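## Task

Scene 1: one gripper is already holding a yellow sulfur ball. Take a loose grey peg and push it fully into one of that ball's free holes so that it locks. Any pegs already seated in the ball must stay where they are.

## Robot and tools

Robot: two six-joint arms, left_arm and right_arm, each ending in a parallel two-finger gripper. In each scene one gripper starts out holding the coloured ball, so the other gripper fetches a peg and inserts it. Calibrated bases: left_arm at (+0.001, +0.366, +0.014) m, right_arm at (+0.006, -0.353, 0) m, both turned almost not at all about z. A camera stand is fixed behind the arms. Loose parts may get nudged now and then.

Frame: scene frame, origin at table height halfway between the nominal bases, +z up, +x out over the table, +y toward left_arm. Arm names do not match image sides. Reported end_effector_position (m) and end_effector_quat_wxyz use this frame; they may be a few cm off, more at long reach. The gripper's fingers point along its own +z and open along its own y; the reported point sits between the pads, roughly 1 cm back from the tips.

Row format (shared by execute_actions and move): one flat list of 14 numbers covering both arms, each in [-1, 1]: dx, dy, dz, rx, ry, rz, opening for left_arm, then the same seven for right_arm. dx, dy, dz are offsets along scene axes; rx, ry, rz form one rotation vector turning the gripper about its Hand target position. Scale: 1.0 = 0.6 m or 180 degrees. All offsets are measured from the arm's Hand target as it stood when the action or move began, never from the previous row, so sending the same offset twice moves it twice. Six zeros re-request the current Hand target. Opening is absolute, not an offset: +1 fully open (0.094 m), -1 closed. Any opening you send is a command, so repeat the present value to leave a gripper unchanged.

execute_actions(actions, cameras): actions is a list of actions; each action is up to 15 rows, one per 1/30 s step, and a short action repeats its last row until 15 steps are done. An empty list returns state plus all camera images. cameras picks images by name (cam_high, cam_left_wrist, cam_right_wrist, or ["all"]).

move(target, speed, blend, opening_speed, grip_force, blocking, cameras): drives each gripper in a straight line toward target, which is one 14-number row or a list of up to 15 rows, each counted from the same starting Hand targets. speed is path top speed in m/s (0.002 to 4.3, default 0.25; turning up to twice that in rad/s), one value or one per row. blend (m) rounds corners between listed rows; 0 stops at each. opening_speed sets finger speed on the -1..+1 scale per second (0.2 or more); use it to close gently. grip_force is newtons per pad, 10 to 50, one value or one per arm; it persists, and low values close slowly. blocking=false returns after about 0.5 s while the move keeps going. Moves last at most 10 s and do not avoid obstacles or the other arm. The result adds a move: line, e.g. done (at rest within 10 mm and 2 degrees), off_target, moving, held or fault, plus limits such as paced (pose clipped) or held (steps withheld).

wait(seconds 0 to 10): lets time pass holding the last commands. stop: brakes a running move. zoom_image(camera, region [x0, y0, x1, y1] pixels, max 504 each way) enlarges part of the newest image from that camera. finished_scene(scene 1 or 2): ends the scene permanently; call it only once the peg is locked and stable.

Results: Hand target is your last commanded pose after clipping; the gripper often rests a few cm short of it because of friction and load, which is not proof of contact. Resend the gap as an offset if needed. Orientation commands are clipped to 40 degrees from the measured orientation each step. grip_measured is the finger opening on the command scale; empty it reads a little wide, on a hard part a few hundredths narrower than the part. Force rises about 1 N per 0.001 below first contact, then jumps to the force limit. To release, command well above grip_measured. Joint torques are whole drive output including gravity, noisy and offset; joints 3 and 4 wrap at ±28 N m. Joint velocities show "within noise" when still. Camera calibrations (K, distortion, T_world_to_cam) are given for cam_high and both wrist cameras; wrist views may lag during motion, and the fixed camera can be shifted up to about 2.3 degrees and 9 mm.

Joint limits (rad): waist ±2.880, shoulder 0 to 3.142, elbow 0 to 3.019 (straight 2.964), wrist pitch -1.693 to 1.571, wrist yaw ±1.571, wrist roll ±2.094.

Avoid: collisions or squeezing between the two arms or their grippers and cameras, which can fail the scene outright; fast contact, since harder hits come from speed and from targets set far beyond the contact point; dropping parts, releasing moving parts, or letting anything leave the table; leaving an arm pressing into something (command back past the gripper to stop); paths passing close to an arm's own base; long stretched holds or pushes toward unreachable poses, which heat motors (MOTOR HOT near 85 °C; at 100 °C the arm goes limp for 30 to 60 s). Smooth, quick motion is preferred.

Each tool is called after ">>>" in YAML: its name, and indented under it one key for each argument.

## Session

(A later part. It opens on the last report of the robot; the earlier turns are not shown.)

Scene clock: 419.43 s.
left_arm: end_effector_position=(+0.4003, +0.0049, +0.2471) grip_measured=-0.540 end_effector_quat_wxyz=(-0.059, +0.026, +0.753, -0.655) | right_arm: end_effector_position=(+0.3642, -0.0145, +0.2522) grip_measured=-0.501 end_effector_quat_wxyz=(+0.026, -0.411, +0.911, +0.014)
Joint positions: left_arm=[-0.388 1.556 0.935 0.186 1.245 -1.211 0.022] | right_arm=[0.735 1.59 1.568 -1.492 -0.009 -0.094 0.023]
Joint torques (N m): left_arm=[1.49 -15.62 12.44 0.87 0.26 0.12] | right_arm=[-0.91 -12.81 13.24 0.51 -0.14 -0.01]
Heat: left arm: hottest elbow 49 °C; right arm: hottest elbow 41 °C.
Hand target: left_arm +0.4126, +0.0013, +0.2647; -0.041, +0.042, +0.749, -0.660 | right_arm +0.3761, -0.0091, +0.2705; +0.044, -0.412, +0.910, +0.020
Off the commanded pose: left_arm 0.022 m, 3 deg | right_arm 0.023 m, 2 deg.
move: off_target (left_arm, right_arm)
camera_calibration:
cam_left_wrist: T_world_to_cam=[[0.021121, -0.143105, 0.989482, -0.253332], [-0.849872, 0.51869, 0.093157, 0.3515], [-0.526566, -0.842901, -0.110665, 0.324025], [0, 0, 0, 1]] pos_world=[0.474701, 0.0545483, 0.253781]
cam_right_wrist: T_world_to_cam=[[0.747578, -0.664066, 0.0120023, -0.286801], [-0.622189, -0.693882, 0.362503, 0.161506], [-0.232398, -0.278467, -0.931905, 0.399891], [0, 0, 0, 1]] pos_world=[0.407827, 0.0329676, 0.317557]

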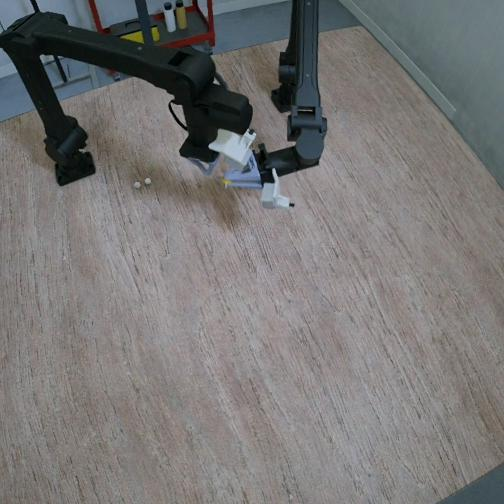

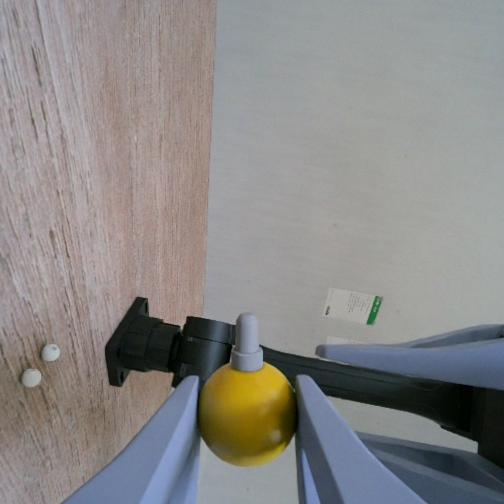

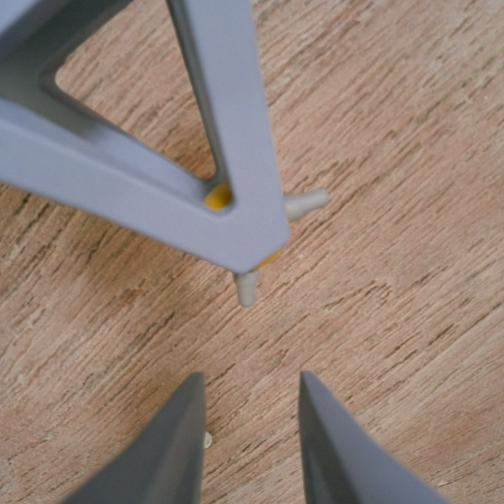

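>>> move:
  target: [0,0,0,0,0,0,-0.682579,0.0105,0.0163,-0.025,0,0,0,-0.5]
  speed: 0.06
  cameras: ["all"]

Scene clock: 424.50 s.
left_arm: end_effector_position=(+0.4003, +0.0049, +0.2471) grip_measured=-0.540 end_effector_quat_wxyz=(-0.059, +0.026, +0.753, -0.655) | right_arm: end_effector_position=(+0.3692, -0.0099, +0.2372) grip_measured=-0.501 end_effector_quat_wxyz=(+0.017, -0.411, +0.911, +0.010)
Joint positions: left_arm=[-0.388 1.556 0.935 0.186 1.245 -1.211 0.022] | right_arm=[0.735 1.622 1.568 -1.48 -0.009 -0.094 0.023]
Joint torques (N m): left_arm=[1.55 -15.44 12.56 0.87 0.25 0.13] | right_arm=[-0.5 -13.45 13.03 1.26 -0.12 0.05]
Heat: left arm: hottest elbow 49 °C; right arm: hottest elbow 41 °C.
Hand target: left_arm +0.4126, +0.0013, +0.2647; -0.041, +0.042, +0.749, -0.660 | right_arm +0.3824, +0.0007, +0.2555; +0.044, -0.412, +0.910, +0.020
Off the commanded pose: left_arm 0.022 m, 3 deg | right_arm 0.025 m, 3 deg.
move: off_target (left_arm, right_arm)
camera_calibration:
cam_left_wrist: T_world_to_cam=[[0.021121, -0.143105, 0.989482, -0.253332], [-0.849872, 0.51869, 0.093157, 0.3515], [-0.526566, -0.842901, -0.110665, 0.324025], [0, 0, 0, 1]] pos_world=[0.474701, 0.0545483, 0.253781]
cam_right_wrist: T_world_to_cam=[[0.747997, -0.663623, 0.0103123, -0.286899], [-0.616671, -0.689163, 0.380488, 0.166992], [-0.245393, -0.290963, -0.924729, 0.391235], [0, 0, 0, 1]] pos_world=[0.413585, 0.0385268, 0.301207]

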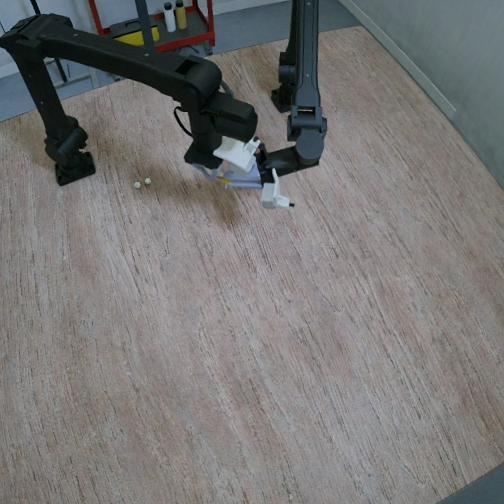

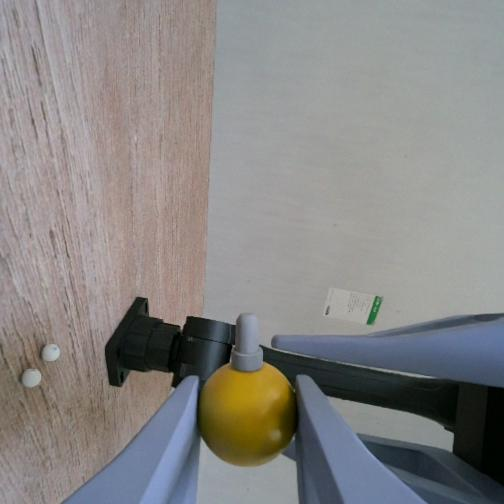

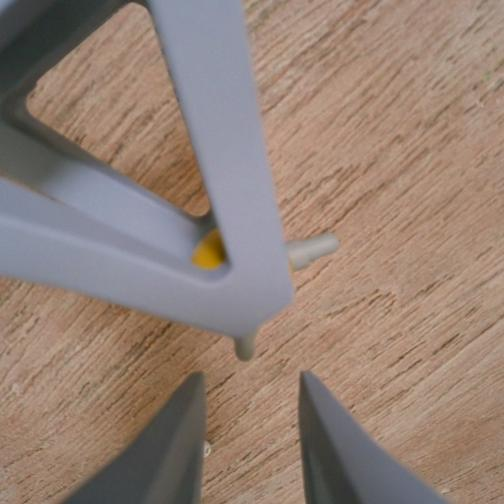

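>>> move:
  target: [0,0,0,0,0,0,-0.682579,0.0042,0.0108,-0.02,0,0,0,-0.5]
  speed: 0.05
  cameras: ["all"]

>>> zoom_image:
  camera: "cam_high"
  region: [196, 143, 276, 223]

Scene clock: 429.03 s.
left_arm: end_effector_position=(+0.4003, +0.0049, +0.2471) grip_measured=-0.540 end_effector_quat_wxyz=(-0.059, +0.026, +0.753, -0.655) | right_arm: end_effector_position=(+0.3753, -0.0041, +0.2294) grip_measured=-0.501 end_effector_quat_wxyz=(+0.021, -0.411, +0.911, +0.012)
Joint positions: left_arm=[-0.388 1.556 0.935 0.186 1.245 -1.211 0.022] | right_arm=[0.735 1.638 1.568 -1.452 -0.009 -0.094 0.023]
Joint torques (N m): left_arm=[1.2 -15.74 12.51 0.79 0.26 0.13] | right_arm=[-0.32 -13.68 12.22 1.36 -0.11 0.1]
Heat: left arm: hottest elbow 49 °C; right arm: hottest elbow 41 °C.
Hand target: left_arm +0.4126, +0.0013, +0.2647; -0.041, +0.042, +0.749, -0.660 | right_arm +0.3849, +0.0072, +0.2435; +0.044, -0.412, +0.910, +0.020
Off the commanded pose: left_arm 0.022 m, 3 deg | right_arm 0.021 m, 3 deg.
move: off_target (left_arm, right_arm)
camera_calibration:
cam_left_wrist: T_world_to_cam=[[0.021121, -0.143105, 0.989482, -0.253332], [-0.849872, 0.51869, 0.093157, 0.3515], [-0.526566, -0.842901, -0.110665, 0.324025], [0, 0, 0, 1]] pos_world=[0.474701, 0.0545483, 0.253781]
cam_right_wrist: T_world_to_cam=[[0.747901, -0.663716, 0.0112357, -0.287802], [-0.619485, -0.691779, 0.371053, 0.180968], [-0.238501, -0.284471, -0.928544, 0.385545], [0, 0, 0, 1]] pos_world=[0.419307, 0.0438479, 0.29408]

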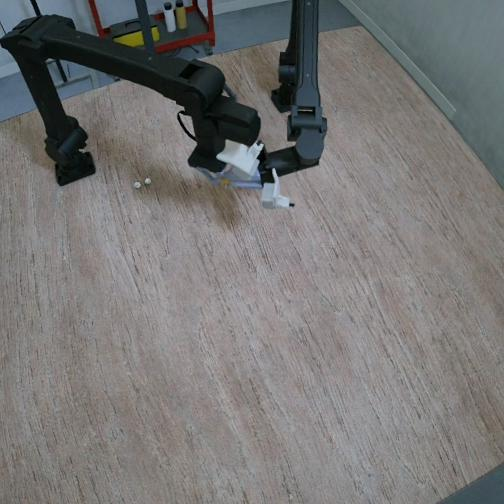

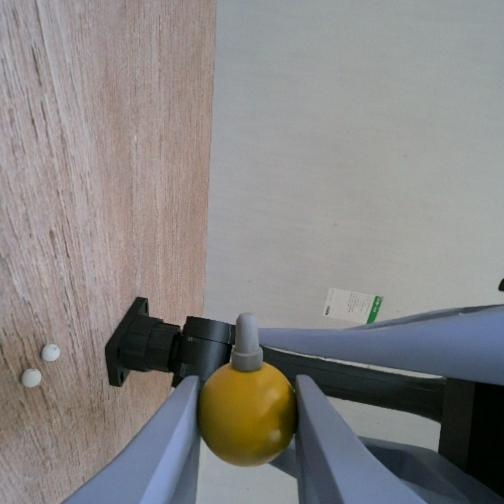

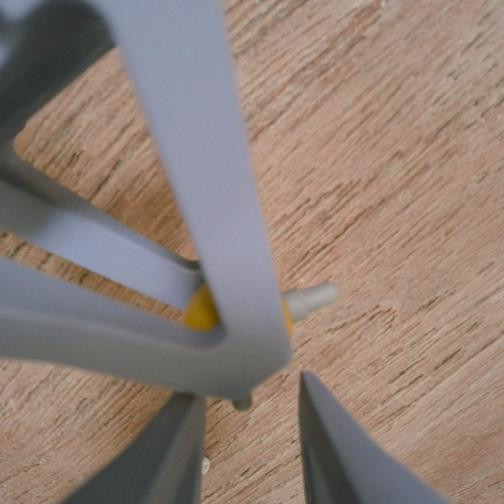

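Scaled by 6.300 from the camera's 504x504 image, which has a finer 720x720 frame.

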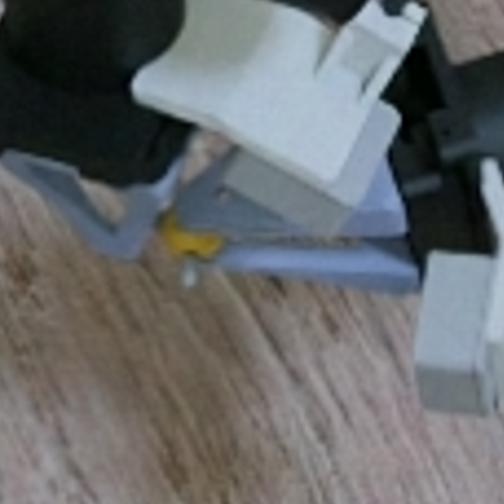

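>>> move:
  target: [0,0,0,0,0,0,-0.682579,-0.0125,-0.001,-0.008,0,0,0,-0.5]
  speed: 0.05
  cameras: ["all"]

>>> zoom_image:
  camera: "cam_right_wrist"
  region: [180, 330, 320, 470]

Scene clock: 432.23 s.
left_arm: end_effector_position=(+0.4003, +0.0049, +0.2471) grip_measured=-0.540 end_effector_quat_wxyz=(-0.059, +0.026, +0.753, -0.655) | right_arm: end_effector_position=(+0.3767, +0.0001, +0.2296) grip_measured=-0.501 end_effector_quat_wxyz=(+0.029, -0.412, +0.910, +0.015)
Joint positions: left_arm=[-0.388 1.556 0.935 0.186 1.245 -1.211 0.022] | right_arm=[0.739 1.638 1.568 -1.437 -0.009 -0.092 0.023]
Joint torques (N m): left_arm=[1.32 -15.44 12.51 0.84 0.27 0.12] | right_arm=[0.56 -14.86 9.81 1.44 -0.09 0.16]
Heat: left arm: hottest elbow 49 °C; right arm: hottest elbow 41 °C.
Hand target: left_arm +0.4126, +0.0013, +0.2647; -0.041, +0.042, +0.749, -0.660 | right_arm +0.3774, +0.0066, +0.2387; +0.044, -0.412, +0.910, +0.020
Off the commanded pose: left_arm 0.022 m, 3 deg | right_arm 0.011 m, 2 deg.
move: off_target (left_arm, right_arm)
camera_calibration:
cam_left_wrist: T_world_to_cam=[[0.021121, -0.143105, 0.989482, -0.253332], [-0.849872, 0.51869, 0.093157, 0.3515], [-0.526566, -0.842901, -0.110665, 0.324025], [0, 0, 0, 1]] pos_world=[0.474701, 0.0545483, 0.253781]
cam_right_wrist: T_world_to_cam=[[0.749323, -0.662085, 0.0125596, -0.286866], [-0.621981, -0.697171, 0.3565, 0.188852], [-0.227277, -0.274946, -0.934211, 0.384243], [0, 0, 0, 1]] pos_world=[0.419748, 0.0473783, 0.295241]

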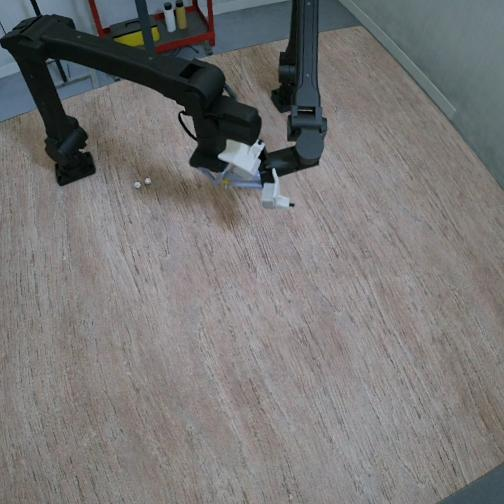

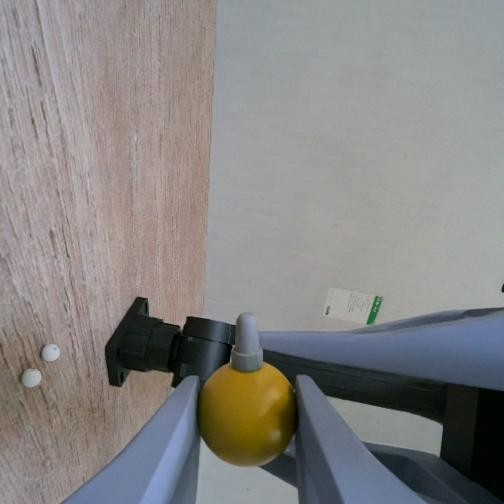

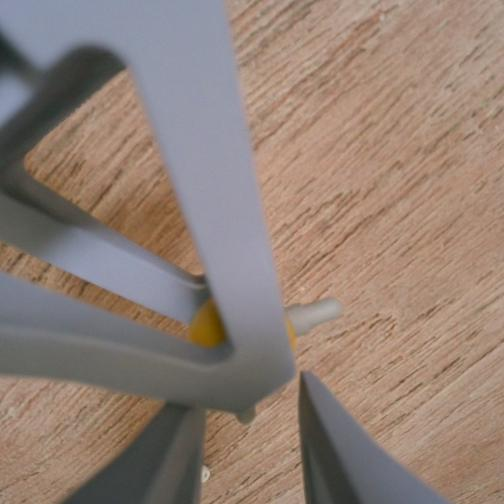

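Scaled by 3.600 from the camera's 504x504 image, which has a finer 720x720 frame.

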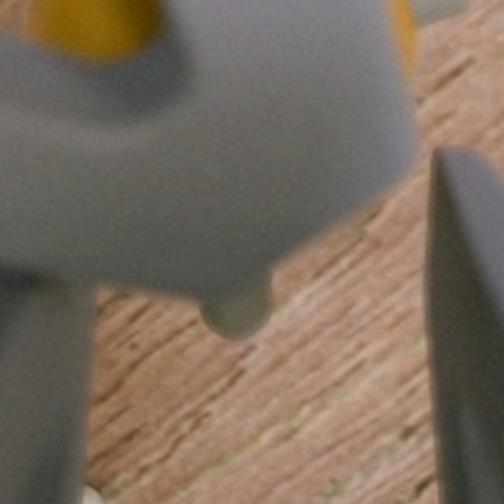

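>>> move:
  target: [0,0,0,0,0,0,-0.682579,-0.018,-0.019,0,0,0,0,-0.5]
  speed: 0.05
  cameras: ["cam_right_wrist"]

Scene clock: 436.00 s.
left_arm: end_effector_position=(+0.4003, +0.0049, +0.2471) grip_measured=-0.540 end_effector_quat_wxyz=(-0.059, +0.026, +0.753, -0.655) | right_arm: end_effector_position=(+0.3673, -0.0087, +0.2299) grip_measured=-0.501 end_effector_quat_wxyz=(+0.029, -0.412, +0.911, +0.015)
Joint positions: left_arm=[-0.388 1.556 0.935 0.186 1.245 -1.211 0.022] | right_arm=[0.739 1.604 1.527 -1.428 -0.009 -0.092 0.023]
Joint torques (N m): left_arm=[1.44 -15.5 12.51 0.83 0.26 0.12] | right_arm=[0.26 -14.74 9.1 1.39 -0.09 0.14]
Heat: left arm: hottest elbow 49 °C; right arm: hottest elbow 41 °C.
Hand target: left_arm +0.4126, +0.0013, +0.2647; -0.041, +0.042, +0.749, -0.660 | right_arm +0.3666, -0.0049, +0.2387; +0.044, -0.412, +0.910, +0.020
Off the commanded pose: left_arm 0.022 m, 3 deg | right_arm 0.010 m, 2 deg.
move: off_target (left_arm)
camera_calibration:
cam_right_wrist: T_world_to_cam=[[0.74906, -0.662382, 0.0126451, -0.2857], [-0.622621, -0.697317, 0.355093, 0.17741], [-0.22639, -0.273859, -0.934745, 0.379806], [0, 0, 0, 1]] pos_world=[0.41045, 0.0384819, 0.295637]
Images, in order (width x height): cam_right_wrist 504x504.

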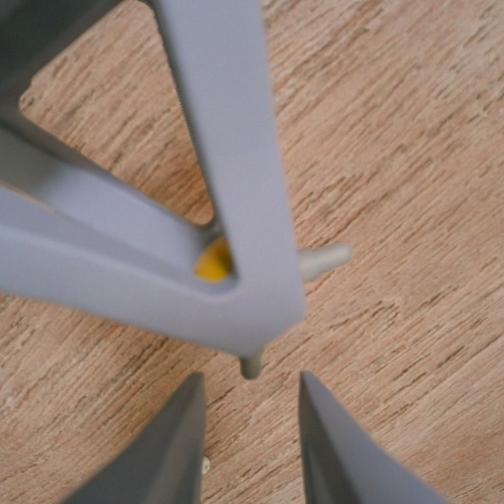

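>>> move:
  target: [0,0,0,0,0,0,-0.682579,0,0,-0.012,0,0,0,-0.5]
  speed: 0.05
  cameras: []

Scene clock: 438.63 s.
left_arm: end_effector_position=(+0.4003, +0.0049, +0.2471) grip_measured=-0.540 end_effector_quat_wxyz=(-0.059, +0.026, +0.753, -0.655) | right_arm: end_effector_position=(+0.3670, -0.0091, +0.2229) grip_measured=-0.501 end_effector_quat_wxyz=(+0.030, -0.412, +0.911, +0.015)
Joint positions: left_arm=[-0.388 1.556 0.935 0.186 1.245 -1.211 0.022] | right_arm=[0.739 1.604 1.508 -1.409 -0.009 -0.092 0.023]
Joint torques (N m): left_arm=[1.55 -15.68 12.53 0.84 0.25 0.14] | right_arm=[0.15 -14.8 9.17 1.35 -0.11 0.12]
Heat: left arm: hottest elbow 49 °C; right arm: hottest elbow 41 °C.
Hand target: left_arm +0.4126, +0.0013, +0.2647; -0.041, +0.042, +0.749, -0.660 | right_arm +0.3666, -0.0049, +0.2316; +0.044, -0.412, +0.910, +0.020
Off the commanded pose: left_arm 0.022 m, 3 deg | right_arm 0.010 m, 2 deg.
move: off_target (left_arm)
No camera images: "cameras" was empty.

>>> move:
  target: [0,0,0,0,0,0,-0.682579,0.0078,0.0088,0.002,0,0,0,-0.5]
  speed: 0.04
  cameras: ["all"]

>>> zoom_image:
  camera: "cam_high"
  region: [206, 163, 246, 203]

Scene clock: 440.43 s.
left_arm: end_effector_position=(+0.4003, +0.0049, +0.2471) grip_measured=-0.540 end_effector_quat_wxyz=(-0.059, +0.026, +0.753, -0.655) | right_arm: end_effector_position=(+0.3670, -0.0091, +0.2229) grip_measured=-0.501 end_effector_quat_wxyz=(+0.030, -0.412, +0.911, +0.015)
Joint positions: left_arm=[-0.388 1.556 0.935 0.186 1.245 -1.211 0.022] | right_arm=[0.739 1.604 1.508 -1.409 -0.009 -0.092 0.023]
Joint torques (N m): left_arm=[1.55 -15.56 12.46 0.83 0.24 0.12] | right_arm=[0.32 -13.33 11.17 1.05 -0.09 0.13]
Heat: left arm: hottest elbow 49 °C; right arm: hottest elbow 41 °C.
Hand target: left_arm +0.4126, +0.0013, +0.2647; -0.041, +0.042, +0.749, -0.660 | right_arm +0.3713, +0.0004, +0.2328; +0.044, -0.412, +0.910, +0.020
Off the commanded pose: left_arm 0.022 m, 3 deg | right_arm 0.014 m, 2 deg.
move: off_target (left_arm, right_arm)
camera_calibration:
cam_left_wrist: T_world_to_cam=[[0.021121, -0.143105, 0.989482, -0.253332], [-0.849872, 0.51869, 0.093157, 0.3515], [-0.526566, -0.842901, -0.110665, 0.324025], [0, 0, 0, 1]] pos_world=[0.474701, 0.0545483, 0.253781]
cam_right_wrist: T_world_to_cam=[[0.749056, -0.662385, 0.0126725, -0.285519], [-0.622738, -0.697436, 0.354657, 0.179582], [-0.226081, -0.27355, -0.934911, 0.373092], [0, 0, 0, 1]] pos_world=[0.410051, 0.0381829, 0.288736]

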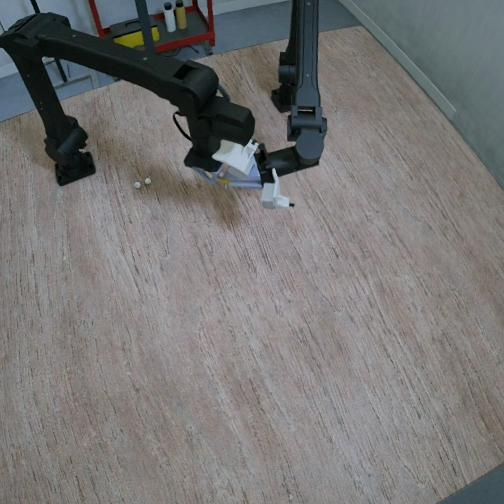

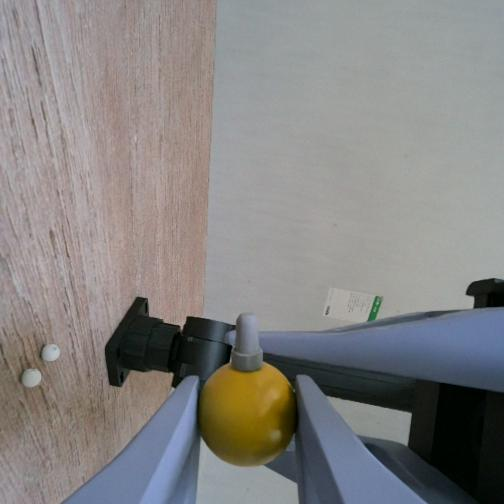

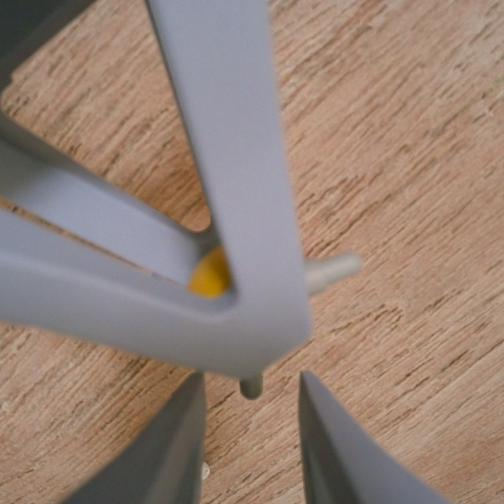

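Scaled by 12.600 from the camera's 504x504 image, which has a finer 720x720 frame.

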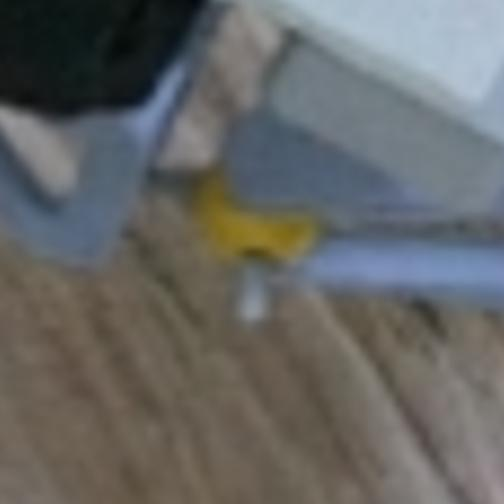

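>>> move:
  target: [0,0,0,0,0,0,-0.682579,0.005,0.0058,0.0,0,0,0,-0.5]
  speed: 0.04
  cameras: ["cam_right_wrist"]

Scene clock: 442.33 s.
left_arm: end_effector_position=(+0.4003, +0.0049, +0.2471) grip_measured=-0.540 end_effector_quat_wxyz=(-0.059, +0.026, +0.753, -0.655) | right_arm: end_effector_position=(+0.3673, -0.0083, +0.2189) grip_measured=-0.501 end_effector_quat_wxyz=(+0.026, -0.412, +0.911, +0.014)
Joint positions: left_arm=[-0.388 1.556 0.935 0.186 1.245 -1.211 0.022] | right_arm=[0.74 1.612 1.508 -1.409 -0.009 -0.091 0.023]
Joint torques (N m): left_arm=[1.2 -15.44 12.55 0.9 0.25 0.13] | right_arm=[0.5 -13.22 12.31 0.99 -0.1 0.15]
Heat: left arm: hottest elbow 49 °C; right arm: hottest elbow 42 °C.
Hand target: left_arm +0.4126, +0.0013, +0.2647; -0.041, +0.042, +0.749, -0.660 | right_arm +0.3742, +0.0040, +0.2328; +0.044, -0.412, +0.910, +0.020
Off the commanded pose: left_arm 0.022 m, 3 deg | right_arm 0.020 m, 2 deg.
move: off_target (left_arm, right_arm)
camera_calibration:
cam_right_wrist: T_world_to_cam=[[0.749109, -0.66234, 0.0118635, -0.284981], [-0.62054, -0.695339, 0.362537, 0.179231], [-0.231874, -0.278942, -0.931894, 0.371023], [0, 0, 0, 1]] pos_world=[0.410732, 0.0393653, 0.284157]
Images, in order (width x height): cam_right_wrist 504x504.

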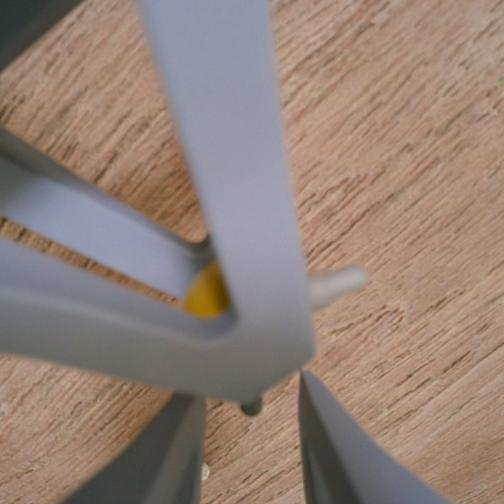

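>>> move:
  target: [0,0,0,0,0,0,-0.682579,0.006,0.007,0.012,0,0,0,-0.5]
  speed: 0.04
  cameras: ["cam_right_wrist"]

Scene clock: 444.37 s.
left_arm: end_effector_position=(+0.4003, +0.0049, +0.2471) grip_measured=-0.540 end_effector_quat_wxyz=(-0.059, +0.026, +0.753, -0.655) | right_arm: end_effector_position=(+0.3708, -0.0044, +0.2233) grip_measured=-0.501 end_effector_quat_wxyz=(+0.027, -0.412, +0.911, +0.014)
Joint positions: left_arm=[-0.388 1.556 0.935 0.186 1.245 -1.211 0.022] | right_arm=[0.741 1.622 1.532 -1.42 -0.009 -0.09 0.023]
Joint torques (N m): left_arm=[1.55 -15.5 12.53 0.83 0.27 0.12] | right_arm=[0.32 -13.1 13.22 0.42 -0.09 0.15]
Heat: left arm: hottest elbow 49 °C; right arm: hottest elbow 42 °C.
Hand target: left_arm +0.4126, +0.0013, +0.2647; -0.041, +0.042, +0.749, -0.660 | right_arm +0.3779, +0.0082, +0.2400; +0.044, -0.412, +0.910, +0.020
Off the commanded pose: left_arm 0.022 m, 3 deg | right_arm 0.022 m, 2 deg.
move: off_target (left_arm, right_arm)
camera_calibration:
cam_right_wrist: T_world_to_cam=[[0.749095, -0.662351, 0.0121395, -0.285131], [-0.62141, -0.696204, 0.359374, 0.183507], [-0.22958, -0.276749, -0.933115, 0.376411], [0, 0, 0, 1]] pos_world=[0.41404, 0.0430725, 0.288748]
Images, in order (width x height): cam_right_wrist 504x504.

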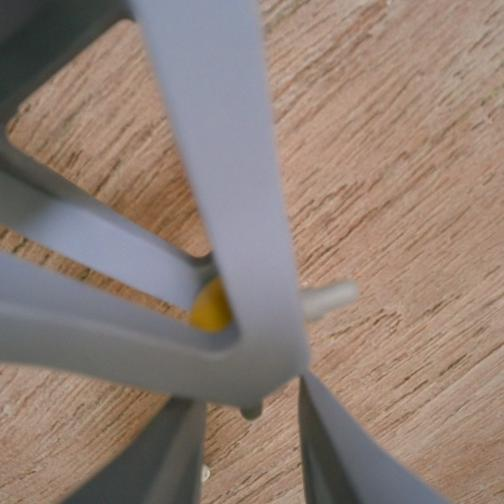

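>>> move:
  target: [0,0,0,0,0,0,-0.682579,0,0,0,0,0,0,-0.93]
  opening_speed: 0.25
  cameras: ["all"]

Scene clock: 447.27 s.
left_arm: end_effector_position=(+0.4003, +0.0049, +0.2471) grip_measured=-0.540 end_effector_quat_wxyz=(-0.059, +0.026, +0.753, -0.655) | right_arm: end_effector_position=(+0.3707, -0.0043, +0.2227) grip_measured=-0.923 end_effector_quat_wxyz=(+0.027, -0.412, +0.911, +0.014)
Joint positions: left_arm=[-0.388 1.556 0.935 0.186 1.245 -1.211 0.022] | right_arm=[0.741 1.624 1.532 -1.42 -0.009 -0.09 0.004]
Joint torques (N m): left_arm=[1.32 -15.62 12.52 0.91 0.27 0.13] | right_arm=[0.32 -13.16 13.16 0.43 -0.09 0.13]
Heat: left arm: hottest elbow 49 °C; right arm: hottest elbow 42 °C.
Hand target: left_arm +0.4126, +0.0013, +0.2647; -0.041, +0.042, +0.749, -0.660 | right_arm +0.3778, +0.0082, +0.2399; +0.044, -0.412, +0.910, +0.020
Off the commanded pose: left_arm 0.022 m, 3 deg | right_arm 0.023 m, 2 deg.
move: off_target (left_arm, right_arm)
camera_calibration:
cam_left_wrist: T_world_to_cam=[[0.021121, -0.143105, 0.989482, -0.253332], [-0.849872, 0.51869, 0.093157, 0.3515], [-0.526566, -0.842901, -0.110665, 0.324025], [0, 0, 0, 1]] pos_world=[0.474701, 0.0545483, 0.253781]
cam_right_wrist: T_world_to_cam=[[0.749342, -0.662075, 0.0119905, -0.285063], [-0.620781, -0.696072, 0.360713, 0.183205], [-0.230473, -0.277741, -0.9326, 0.376172], [0, 0, 0, 1]] pos_world=[0.414037, 0.0432691, 0.288152]

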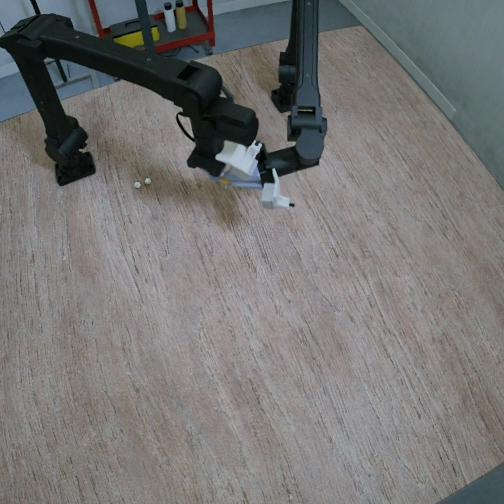

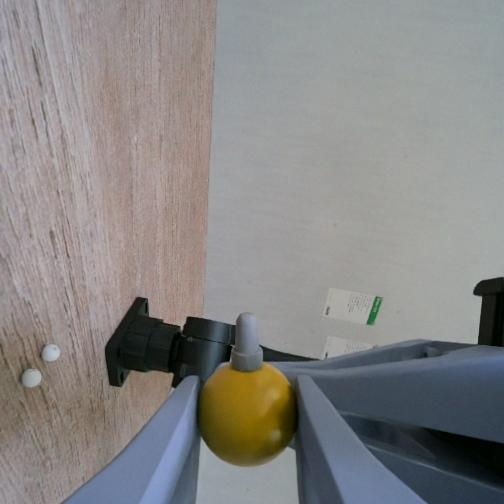

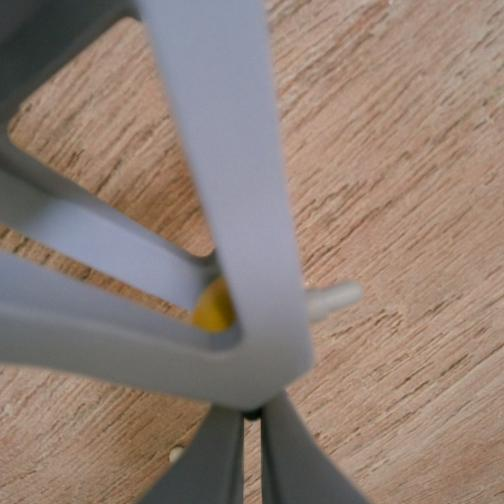

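>>> move:
  target: [0,0,0,0,0,0,-0.682579,0,0,0,0,0,0,-1]
  opening_speed: 0.2
  cameras: ["cam_right_wrist"]

>>> zoom_image:
  camera: "cam_right_wrist"
  region: [200, 340, 310, 450]

Scene clock: 449.73 s.
left_arm: end_effector_position=(+0.4003, +0.0049, +0.2471) grip_measured=-0.540 end_effector_quat_wxyz=(-0.059, +0.026, +0.753, -0.655) | right_arm: end_effector_position=(+0.3707, -0.0043, +0.2227) grip_measured=-0.933 end_effector_quat_wxyz=(+0.027, -0.412, +0.911, +0.014)
Joint positions: left_arm=[-0.388 1.556 0.935 0.186 1.245 -1.211 0.022] | right_arm=[0.741 1.624 1.532 -1.42 -0.009 -0.09 0.003]
Joint torques (N m): left_arm=[1.38 -15.5 12.51 0.9 0.24 0.14] | right_arm=[0.38 -13.22 13.19 0.49 -0.1 0.14]
Heat: left arm: hottest elbow 49 °C; right arm: hottest elbow 43 °C.
Hand target: left_arm +0.4126, +0.0013, +0.2647; -0.041, +0.042, +0.749, -0.660 | right_arm +0.3778, +0.0082, +0.2399; +0.044, -0.412, +0.910, +0.020
Off the commanded pose: left_arm 0.022 m, 3 deg | right_arm 0.022 m, 2 deg.
move: off_target (left_arm, right_arm)
camera_calibration:
cam_right_wrist: T_world_to_cam=[[0.749342, -0.662075, 0.0119905, -0.285063], [-0.620781, -0.696072, 0.360713, 0.183205], [-0.230473, -0.277741, -0.9326, 0.376172], [0, 0, 0, 1]] pos_world=[0.414037, 0.0432691, 0.288152]
Images, in order (width x height): cam_right_wrist 504x504.

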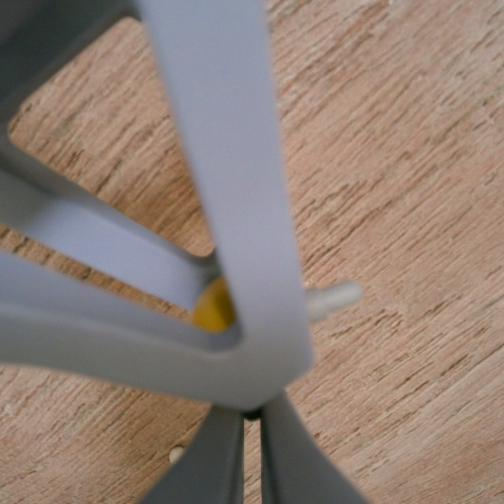

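Scaled by 4.582 from the camera's 504x504 image, which has a finer 720x720 frame.

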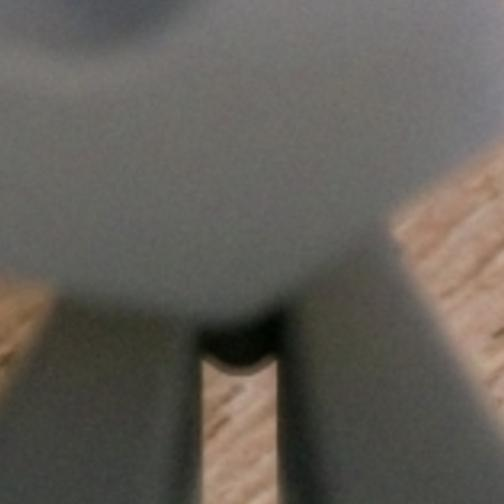

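>>> move:
  target: [0,0,0,0,0,0,-0.682579,0.0088,0.010,0.001,0,0,0,-1]
  speed: 0.03
  cameras: []

>>> move:
  target: [-0.0088,-0.01,0,0,0,0,-0.682579,0,0,0,0,0,0,-1]
  speed: 0.03
  cameras: ["all"]

Scene clock: 453.17 s.
left_arm: end_effector_position=(+0.4011, +0.0056, +0.2471) grip_measured=-0.540 end_effector_quat_wxyz=(-0.058, +0.025, +0.753, -0.655) | right_arm: end_effector_position=(+0.3731, -0.0015, +0.2231) grip_measured=-0.933 end_effector_quat_wxyz=(+0.022, -0.413, +0.911, +0.012)
Joint positions: left_arm=[-0.386 1.556 0.935 0.186 1.244 -1.211 0.022] | right_arm=[0.742 1.64 1.554 -1.436 -0.009 -0.09 0.003]
Joint torques (N m): left_arm=[1.44 -15.38 12.44 0.87 0.28 0.14] | right_arm=[0.73 -13.27 13.67 0.9 -0.09 0.16]
Heat: left arm: hottest elbow 49 °C; right arm: hottest elbow 43 °C.
Hand target: left_arm +0.4127, +0.0014, +0.2647; -0.041, +0.042, +0.749, -0.660 | right_arm +0.3831, +0.0142, +0.2407; +0.044, -0.412, +0.910, +0.020
Off the commanded pose: left_arm 0.021 m, 3 deg | right_arm 0.026 m, 3 deg.
move: off_target (left_arm, right_arm)
No camera images: "cameras" was empty.

Scene clock: 453.90 s.
left_arm: end_effector_position=(+0.4024, +0.0055, +0.2465) grip_measured=-0.540 end_effector_quat_wxyz=(-0.055, +0.023, +0.754, -0.654) | right_arm: end_effector_position=(+0.3738, -0.0014, +0.2224) grip_measured=-0.933 end_effector_quat_wxyz=(+0.021, -0.412, +0.911, +0.011)
Joint positions: left_arm=[-0.386 1.556 0.935 0.186 1.236 -1.211 0.022] | right_arm=[0.742 1.643 1.556 -1.436 -0.006 -0.089 0.003]
Joint torques (N m): left_arm=[0.15 -16.03 11.73 1.62 0.07 -0.03] | right_arm=[0.44 -13.33 13.55 0.81 -0.19 0.15]
Heat: left arm: hottest elbow 49 °C; right arm: hottest elbow 43 °C.
Hand target: left_arm +0.4074, -0.0046, +0.2647; -0.041, +0.042, +0.749, -0.660 | right_arm +0.3830, +0.0142, +0.2406; +0.044, -0.412, +0.910, +0.020
Off the commanded pose: left_arm 0.021 m, 3 deg | right_arm 0.026 m, 3 deg.
move: off_target (left_arm, right_arm)
camera_calibration:
cam_left_wrist: T_world_to_cam=[[0.0210553, -0.146375, 0.989005, -0.252505], [-0.85526, 0.509668, 0.0936402, 0.355121], [-0.517771, -0.847828, -0.114458, 0.323126], [0, 0, 0, 1]] pos_world=[0.476343, 0.056001, 0.25346]
cam_right_wrist: T_world_to_cam=[[0.749337, -0.66205, 0.0135621, -0.285818], [-0.618292, -0.692184, 0.372285, 0.183788], [-0.237084, -0.287352, -0.928019, 0.378797], [0, 0, 0, 1]] pos_world=[0.417616, 0.0468379, 0.286986]

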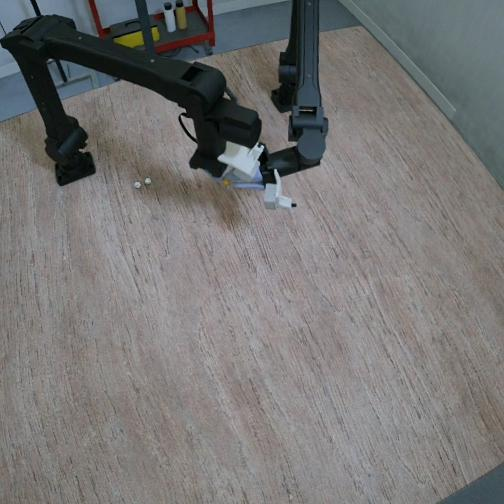

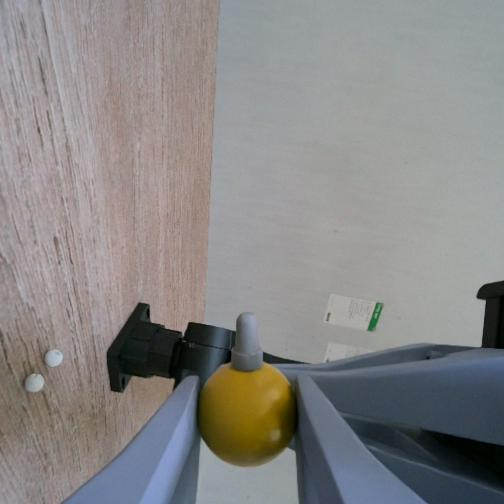

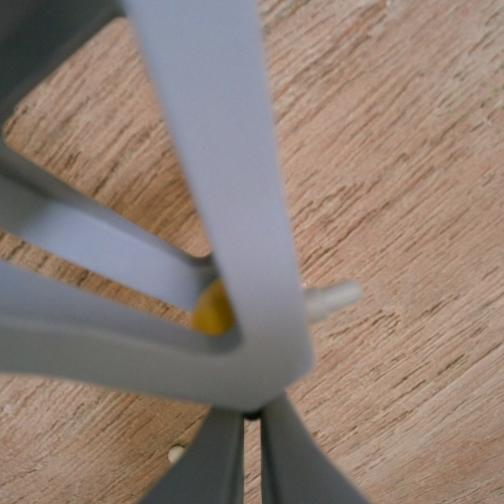

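>>> move:
  target: [-0.011,-0.0125,0,0,0,0,-0.682579,0.011,0.0125,0.0015,0,0,0,-1]
  speed: 0.03
  cameras: []

>>> move:
  target: [-0.011,-0.0125,0,0,0,0,-0.682579,0.011,0.0125,0.0015,0,0,0,-1]
  speed: 0.03
  cameras: ["all"]

Scene clock: 457.27 s.
left_arm: end_effector_position=(+0.4065, +0.0050, +0.2473) grip_measured=-0.540 end_effector_quat_wxyz=(-0.044, +0.019, +0.755, -0.654) | right_arm: end_effector_position=(+0.3782, -0.0007, +0.2227) grip_measured=-0.933 end_effector_quat_wxyz=(+0.016, -0.410, +0.912, +0.004)
Joint positions: left_arm=[-0.386 1.556 0.935 0.204 1.215 -1.218 0.022] | right_arm=[0.741 1.662 1.581 -1.458 0.003 -0.086 0.003]
Joint torques (N m): left_arm=[-1.26 -16.79 10.8 2 0.1 -0.11] | right_arm=[0.56 -13.22 14.17 1.36 -0.53 0.12]
Heat: left arm: hottest elbow 49 °C; right arm: hottest elbow 43 °C.
Hand target: left_arm +0.4008, -0.0121, +0.2647; -0.041, +0.042, +0.749, -0.660 | right_arm +0.3897, +0.0217, +0.2413; +0.044, -0.412, +0.910, +0.020
Off the commanded pose: left_arm 0.025 m, 3 deg | right_arm 0.031 m, 4 deg.
move: off_target (left_arm, right_arm)
No camera images: "cameras" was empty.

Scene clock: 458.23 s.
left_arm: end_effector_position=(+0.4112, +0.0044, +0.2485) grip_measured=-0.540 end_effector_quat_wxyz=(-0.035, +0.012, +0.756, -0.654) | right_arm: end_effector_position=(+0.3833, -0.0003, +0.2240) grip_measured=-0.933 end_effector_quat_wxyz=(+0.009, -0.407, +0.914, -0.001)
Joint positions: left_arm=[-0.386 1.556 0.935 0.225 1.193 -1.238 0.022] | right_arm=[0.736 1.682 1.61 -1.481 0.007 -0.083 0.003]
Joint torques (N m): left_arm=[-2.55 -16.91 9.98 1.95 0.27 -0.1] | right_arm=[1.38 -13.22 14.78 1.98 -0.68 0.12]
Heat: left arm: hottest elbow 49 °C; right arm: hottest elbow 44 °C.
Hand target: left_arm +0.3942, -0.0196, +0.2647; -0.041, +0.042, +0.749, -0.660 | right_arm +0.3963, +0.0293, +0.2425; +0.044, -0.412, +0.910, +0.020
Off the commanded pose: left_arm 0.034 m, 4 deg | right_arm 0.037 m, 5 deg.
move: off_target (left_arm, right_arm)
camera_calibration:
cam_left_wrist: T_world_to_cam=[[0.0108992, -0.147756, 0.988964, -0.250635], [-0.877774, 0.472308, 0.0802391, 0.375803], [-0.478951, -0.868961, -0.124549, 0.31364], [0, 0, 0, 1]] pos_world=[0.48282, 0.0580127, 0.256778]
cam_right_wrist: T_world_to_cam=[[0.740939, -0.671123, 0.0245601, -0.291503], [-0.622382, -0.672469, 0.400532, 0.185063], [-0.25229, -0.312055, -0.915954, 0.385983], [0, 0, 0, 1]] pos_world=[0.428545, 0.0492626, 0.286578]

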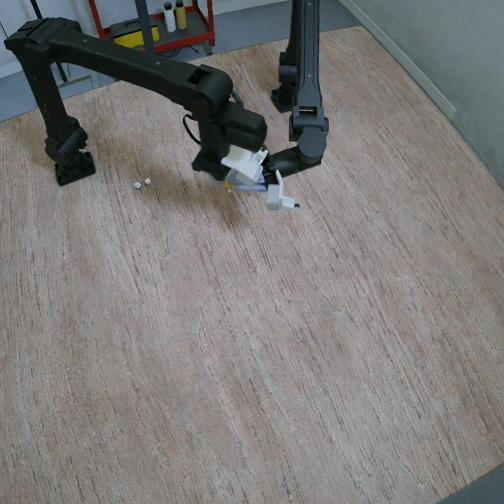

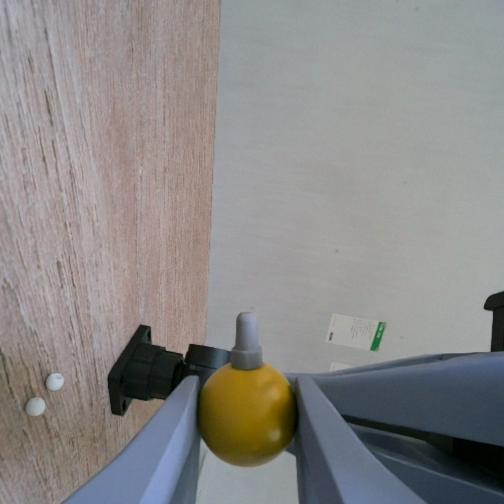

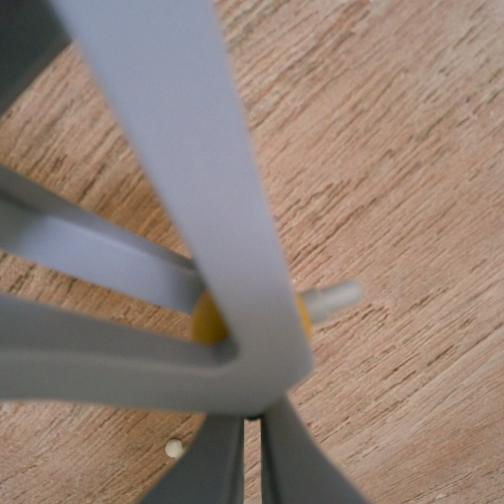

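>>> move:
  target: [0.0308,0.035,0,0,0,0,-0.682579,-0.0308,-0.035,-0.004,0,0,0,-1]
  speed: 0.03
  cameras: ["all"]

Scene clock: 464.53 s.
left_arm: end_effector_position=(+0.4031, +0.0062, +0.2474) grip_measured=-0.540 end_effector_quat_wxyz=(-0.055, +0.023, +0.753, -0.655) | right_arm: end_effector_position=(+0.3752, -0.0007, +0.2241) grip_measured=-0.933 end_effector_quat_wxyz=(+0.016, -0.409, +0.912, +0.009)
Joint positions: left_arm=[-0.384 1.556 0.935 0.192 1.238 -1.216 0.022] | right_arm=[0.741 1.654 1.575 -1.456 -0.006 -0.083 0.003]
Joint torques (N m): left_arm=[1.14 -15.44 12.44 0.85 0.52 0.15] | right_arm=[0.26 -16.15 9.8 2 -0.19 0.09]
Heat: left arm: hottest elbow 49 °C; right arm: hottest elbow 45 °C.
Hand target: left_arm +0.4125, +0.0012, +0.2647; -0.041, +0.042, +0.749, -0.660 | right_arm +0.3778, +0.0082, +0.2399; +0.044, -0.412, +0.910, +0.020
Off the commanded pose: left_arm 0.020 m, 3 deg | right_arm 0.018 m, 4 deg.
move: off_target (left_arm, right_arm)
camera_calibration:
cam_left_wrist: T_world_to_cam=[[0.0200286, -0.143354, 0.989469, -0.253113], [-0.855576, 0.509591, 0.0911479, 0.355983], [-0.51729, -0.848391, -0.112444, 0.323425], [0, 0, 0, 1]] pos_world=[0.476944, 0.0567005, 0.254367]
cam_right_wrist: T_world_to_cam=[[0.744879, -0.667079, 0.0126909, -0.284582], [-0.619824, -0.684822, 0.383194, 0.18273], [-0.24693, -0.293299, -0.923581, 0.383644], [0, 0, 0, 1]] pos_world=[0.419972, 0.0478208, 0.287916]

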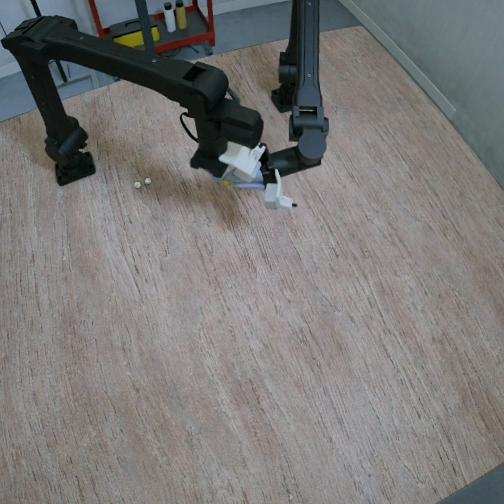

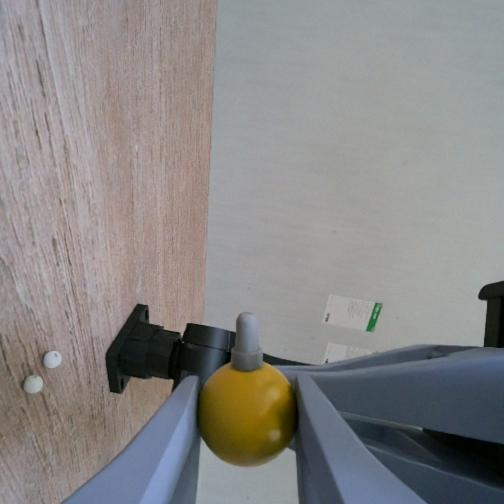

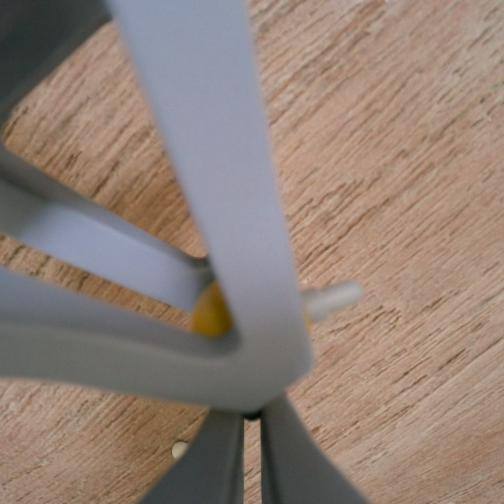

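>>> move:
  target:
    - [0,0,0,0,0,0,-0.682579,0.0063,-0.0045,0,0,0,0.0656,-1]
    - [0,0,0,0,0,0,-0.682579,0.0135,-0.0075,0,0,0,0.131,-1]
    - [0,0,0,0,0,0,-0.682579,0.0208,-0.0092,0,0,0,0.196,-1]
  speed: 0.05
  blend: [0.004,0.004,0]
  cameras: ["all"]

Scene clock: 481.00 s.
left_arm: end_effector_position=(+0.4012, +0.0069, +0.2474) grip_measured=-0.540 end_effector_quat_wxyz=(-0.060, +0.024, +0.752, -0.656) | right_arm: end_effector_position=(+0.3832, -0.0078, +0.2232) grip_measured=-0.933 end_effector_quat_wxyz=(+0.018, -0.659, +0.751, +0.027)
Joint positions: left_arm=[-0.383 1.556 0.935 0.186 1.25 -1.214 0.022] | right_arm=[0.704 1.656 1.575 -1.453 -0.054 -0.716 0.003]
Joint torques (N m): left_arm=[1.14 -15.56 12.52 0.92 0.04 0.15] | right_arm=[-0.15 -13.98 12.81 0.38 -0.53 -0.12]
Heat: left arm: hottest elbow 49 °C; right arm: hottest elbow 44 °C.
Hand target: left_arm +0.4127, +0.0013, +0.2647; -0.041, +0.042, +0.749, -0.660 | right_arm +0.3903, +0.0027, +0.2400; +0.036, -0.668, +0.742, +0.032
Off the commanded pose: left_arm 0.021 m, 3 deg | right_arm 0.021 m, 3 deg.
move: off_target (left_arm, right_arm)
camera_calibration:
cam_left_wrist: T_world_to_cam=[[0.0253813, -0.141708, 0.989583, -0.255107], [-0.849924, 0.518088, 0.0959891, 0.35053], [-0.526293, -0.843507, -0.107291, 0.325309], [0, 0, 0, 1]] pos_world=[0.475607, 0.0566451, 0.253706]
cam_right_wrist: T_world_to_cam=[[0.991091, -0.133173, -0.0018877, -0.382238], [-0.123665, -0.925407, 0.35823, -0.00340575], [-0.0494534, -0.354805, -0.933631, 0.308831], [0, 0, 0, 1]] pos_world=[0.393684, 0.0555196, 0.288833]

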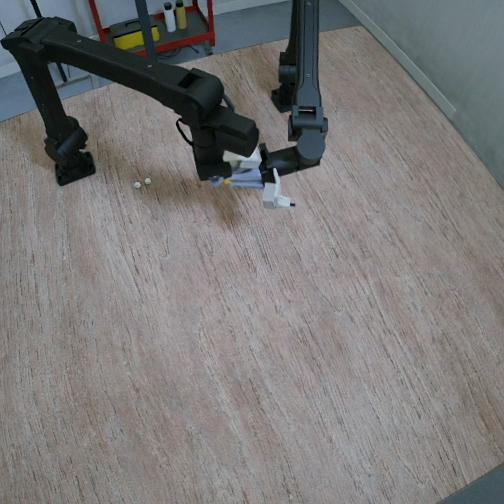

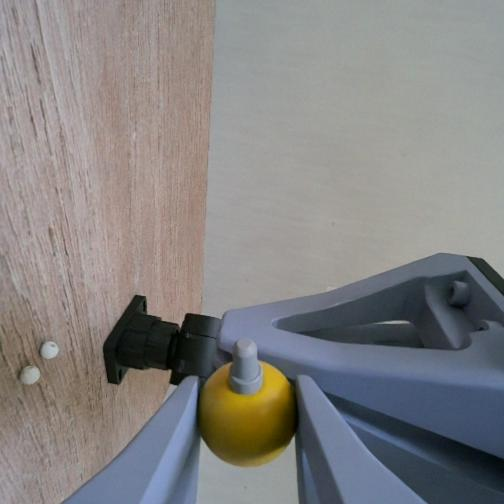

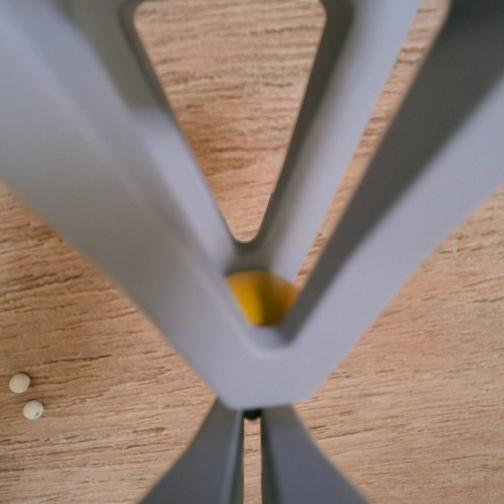

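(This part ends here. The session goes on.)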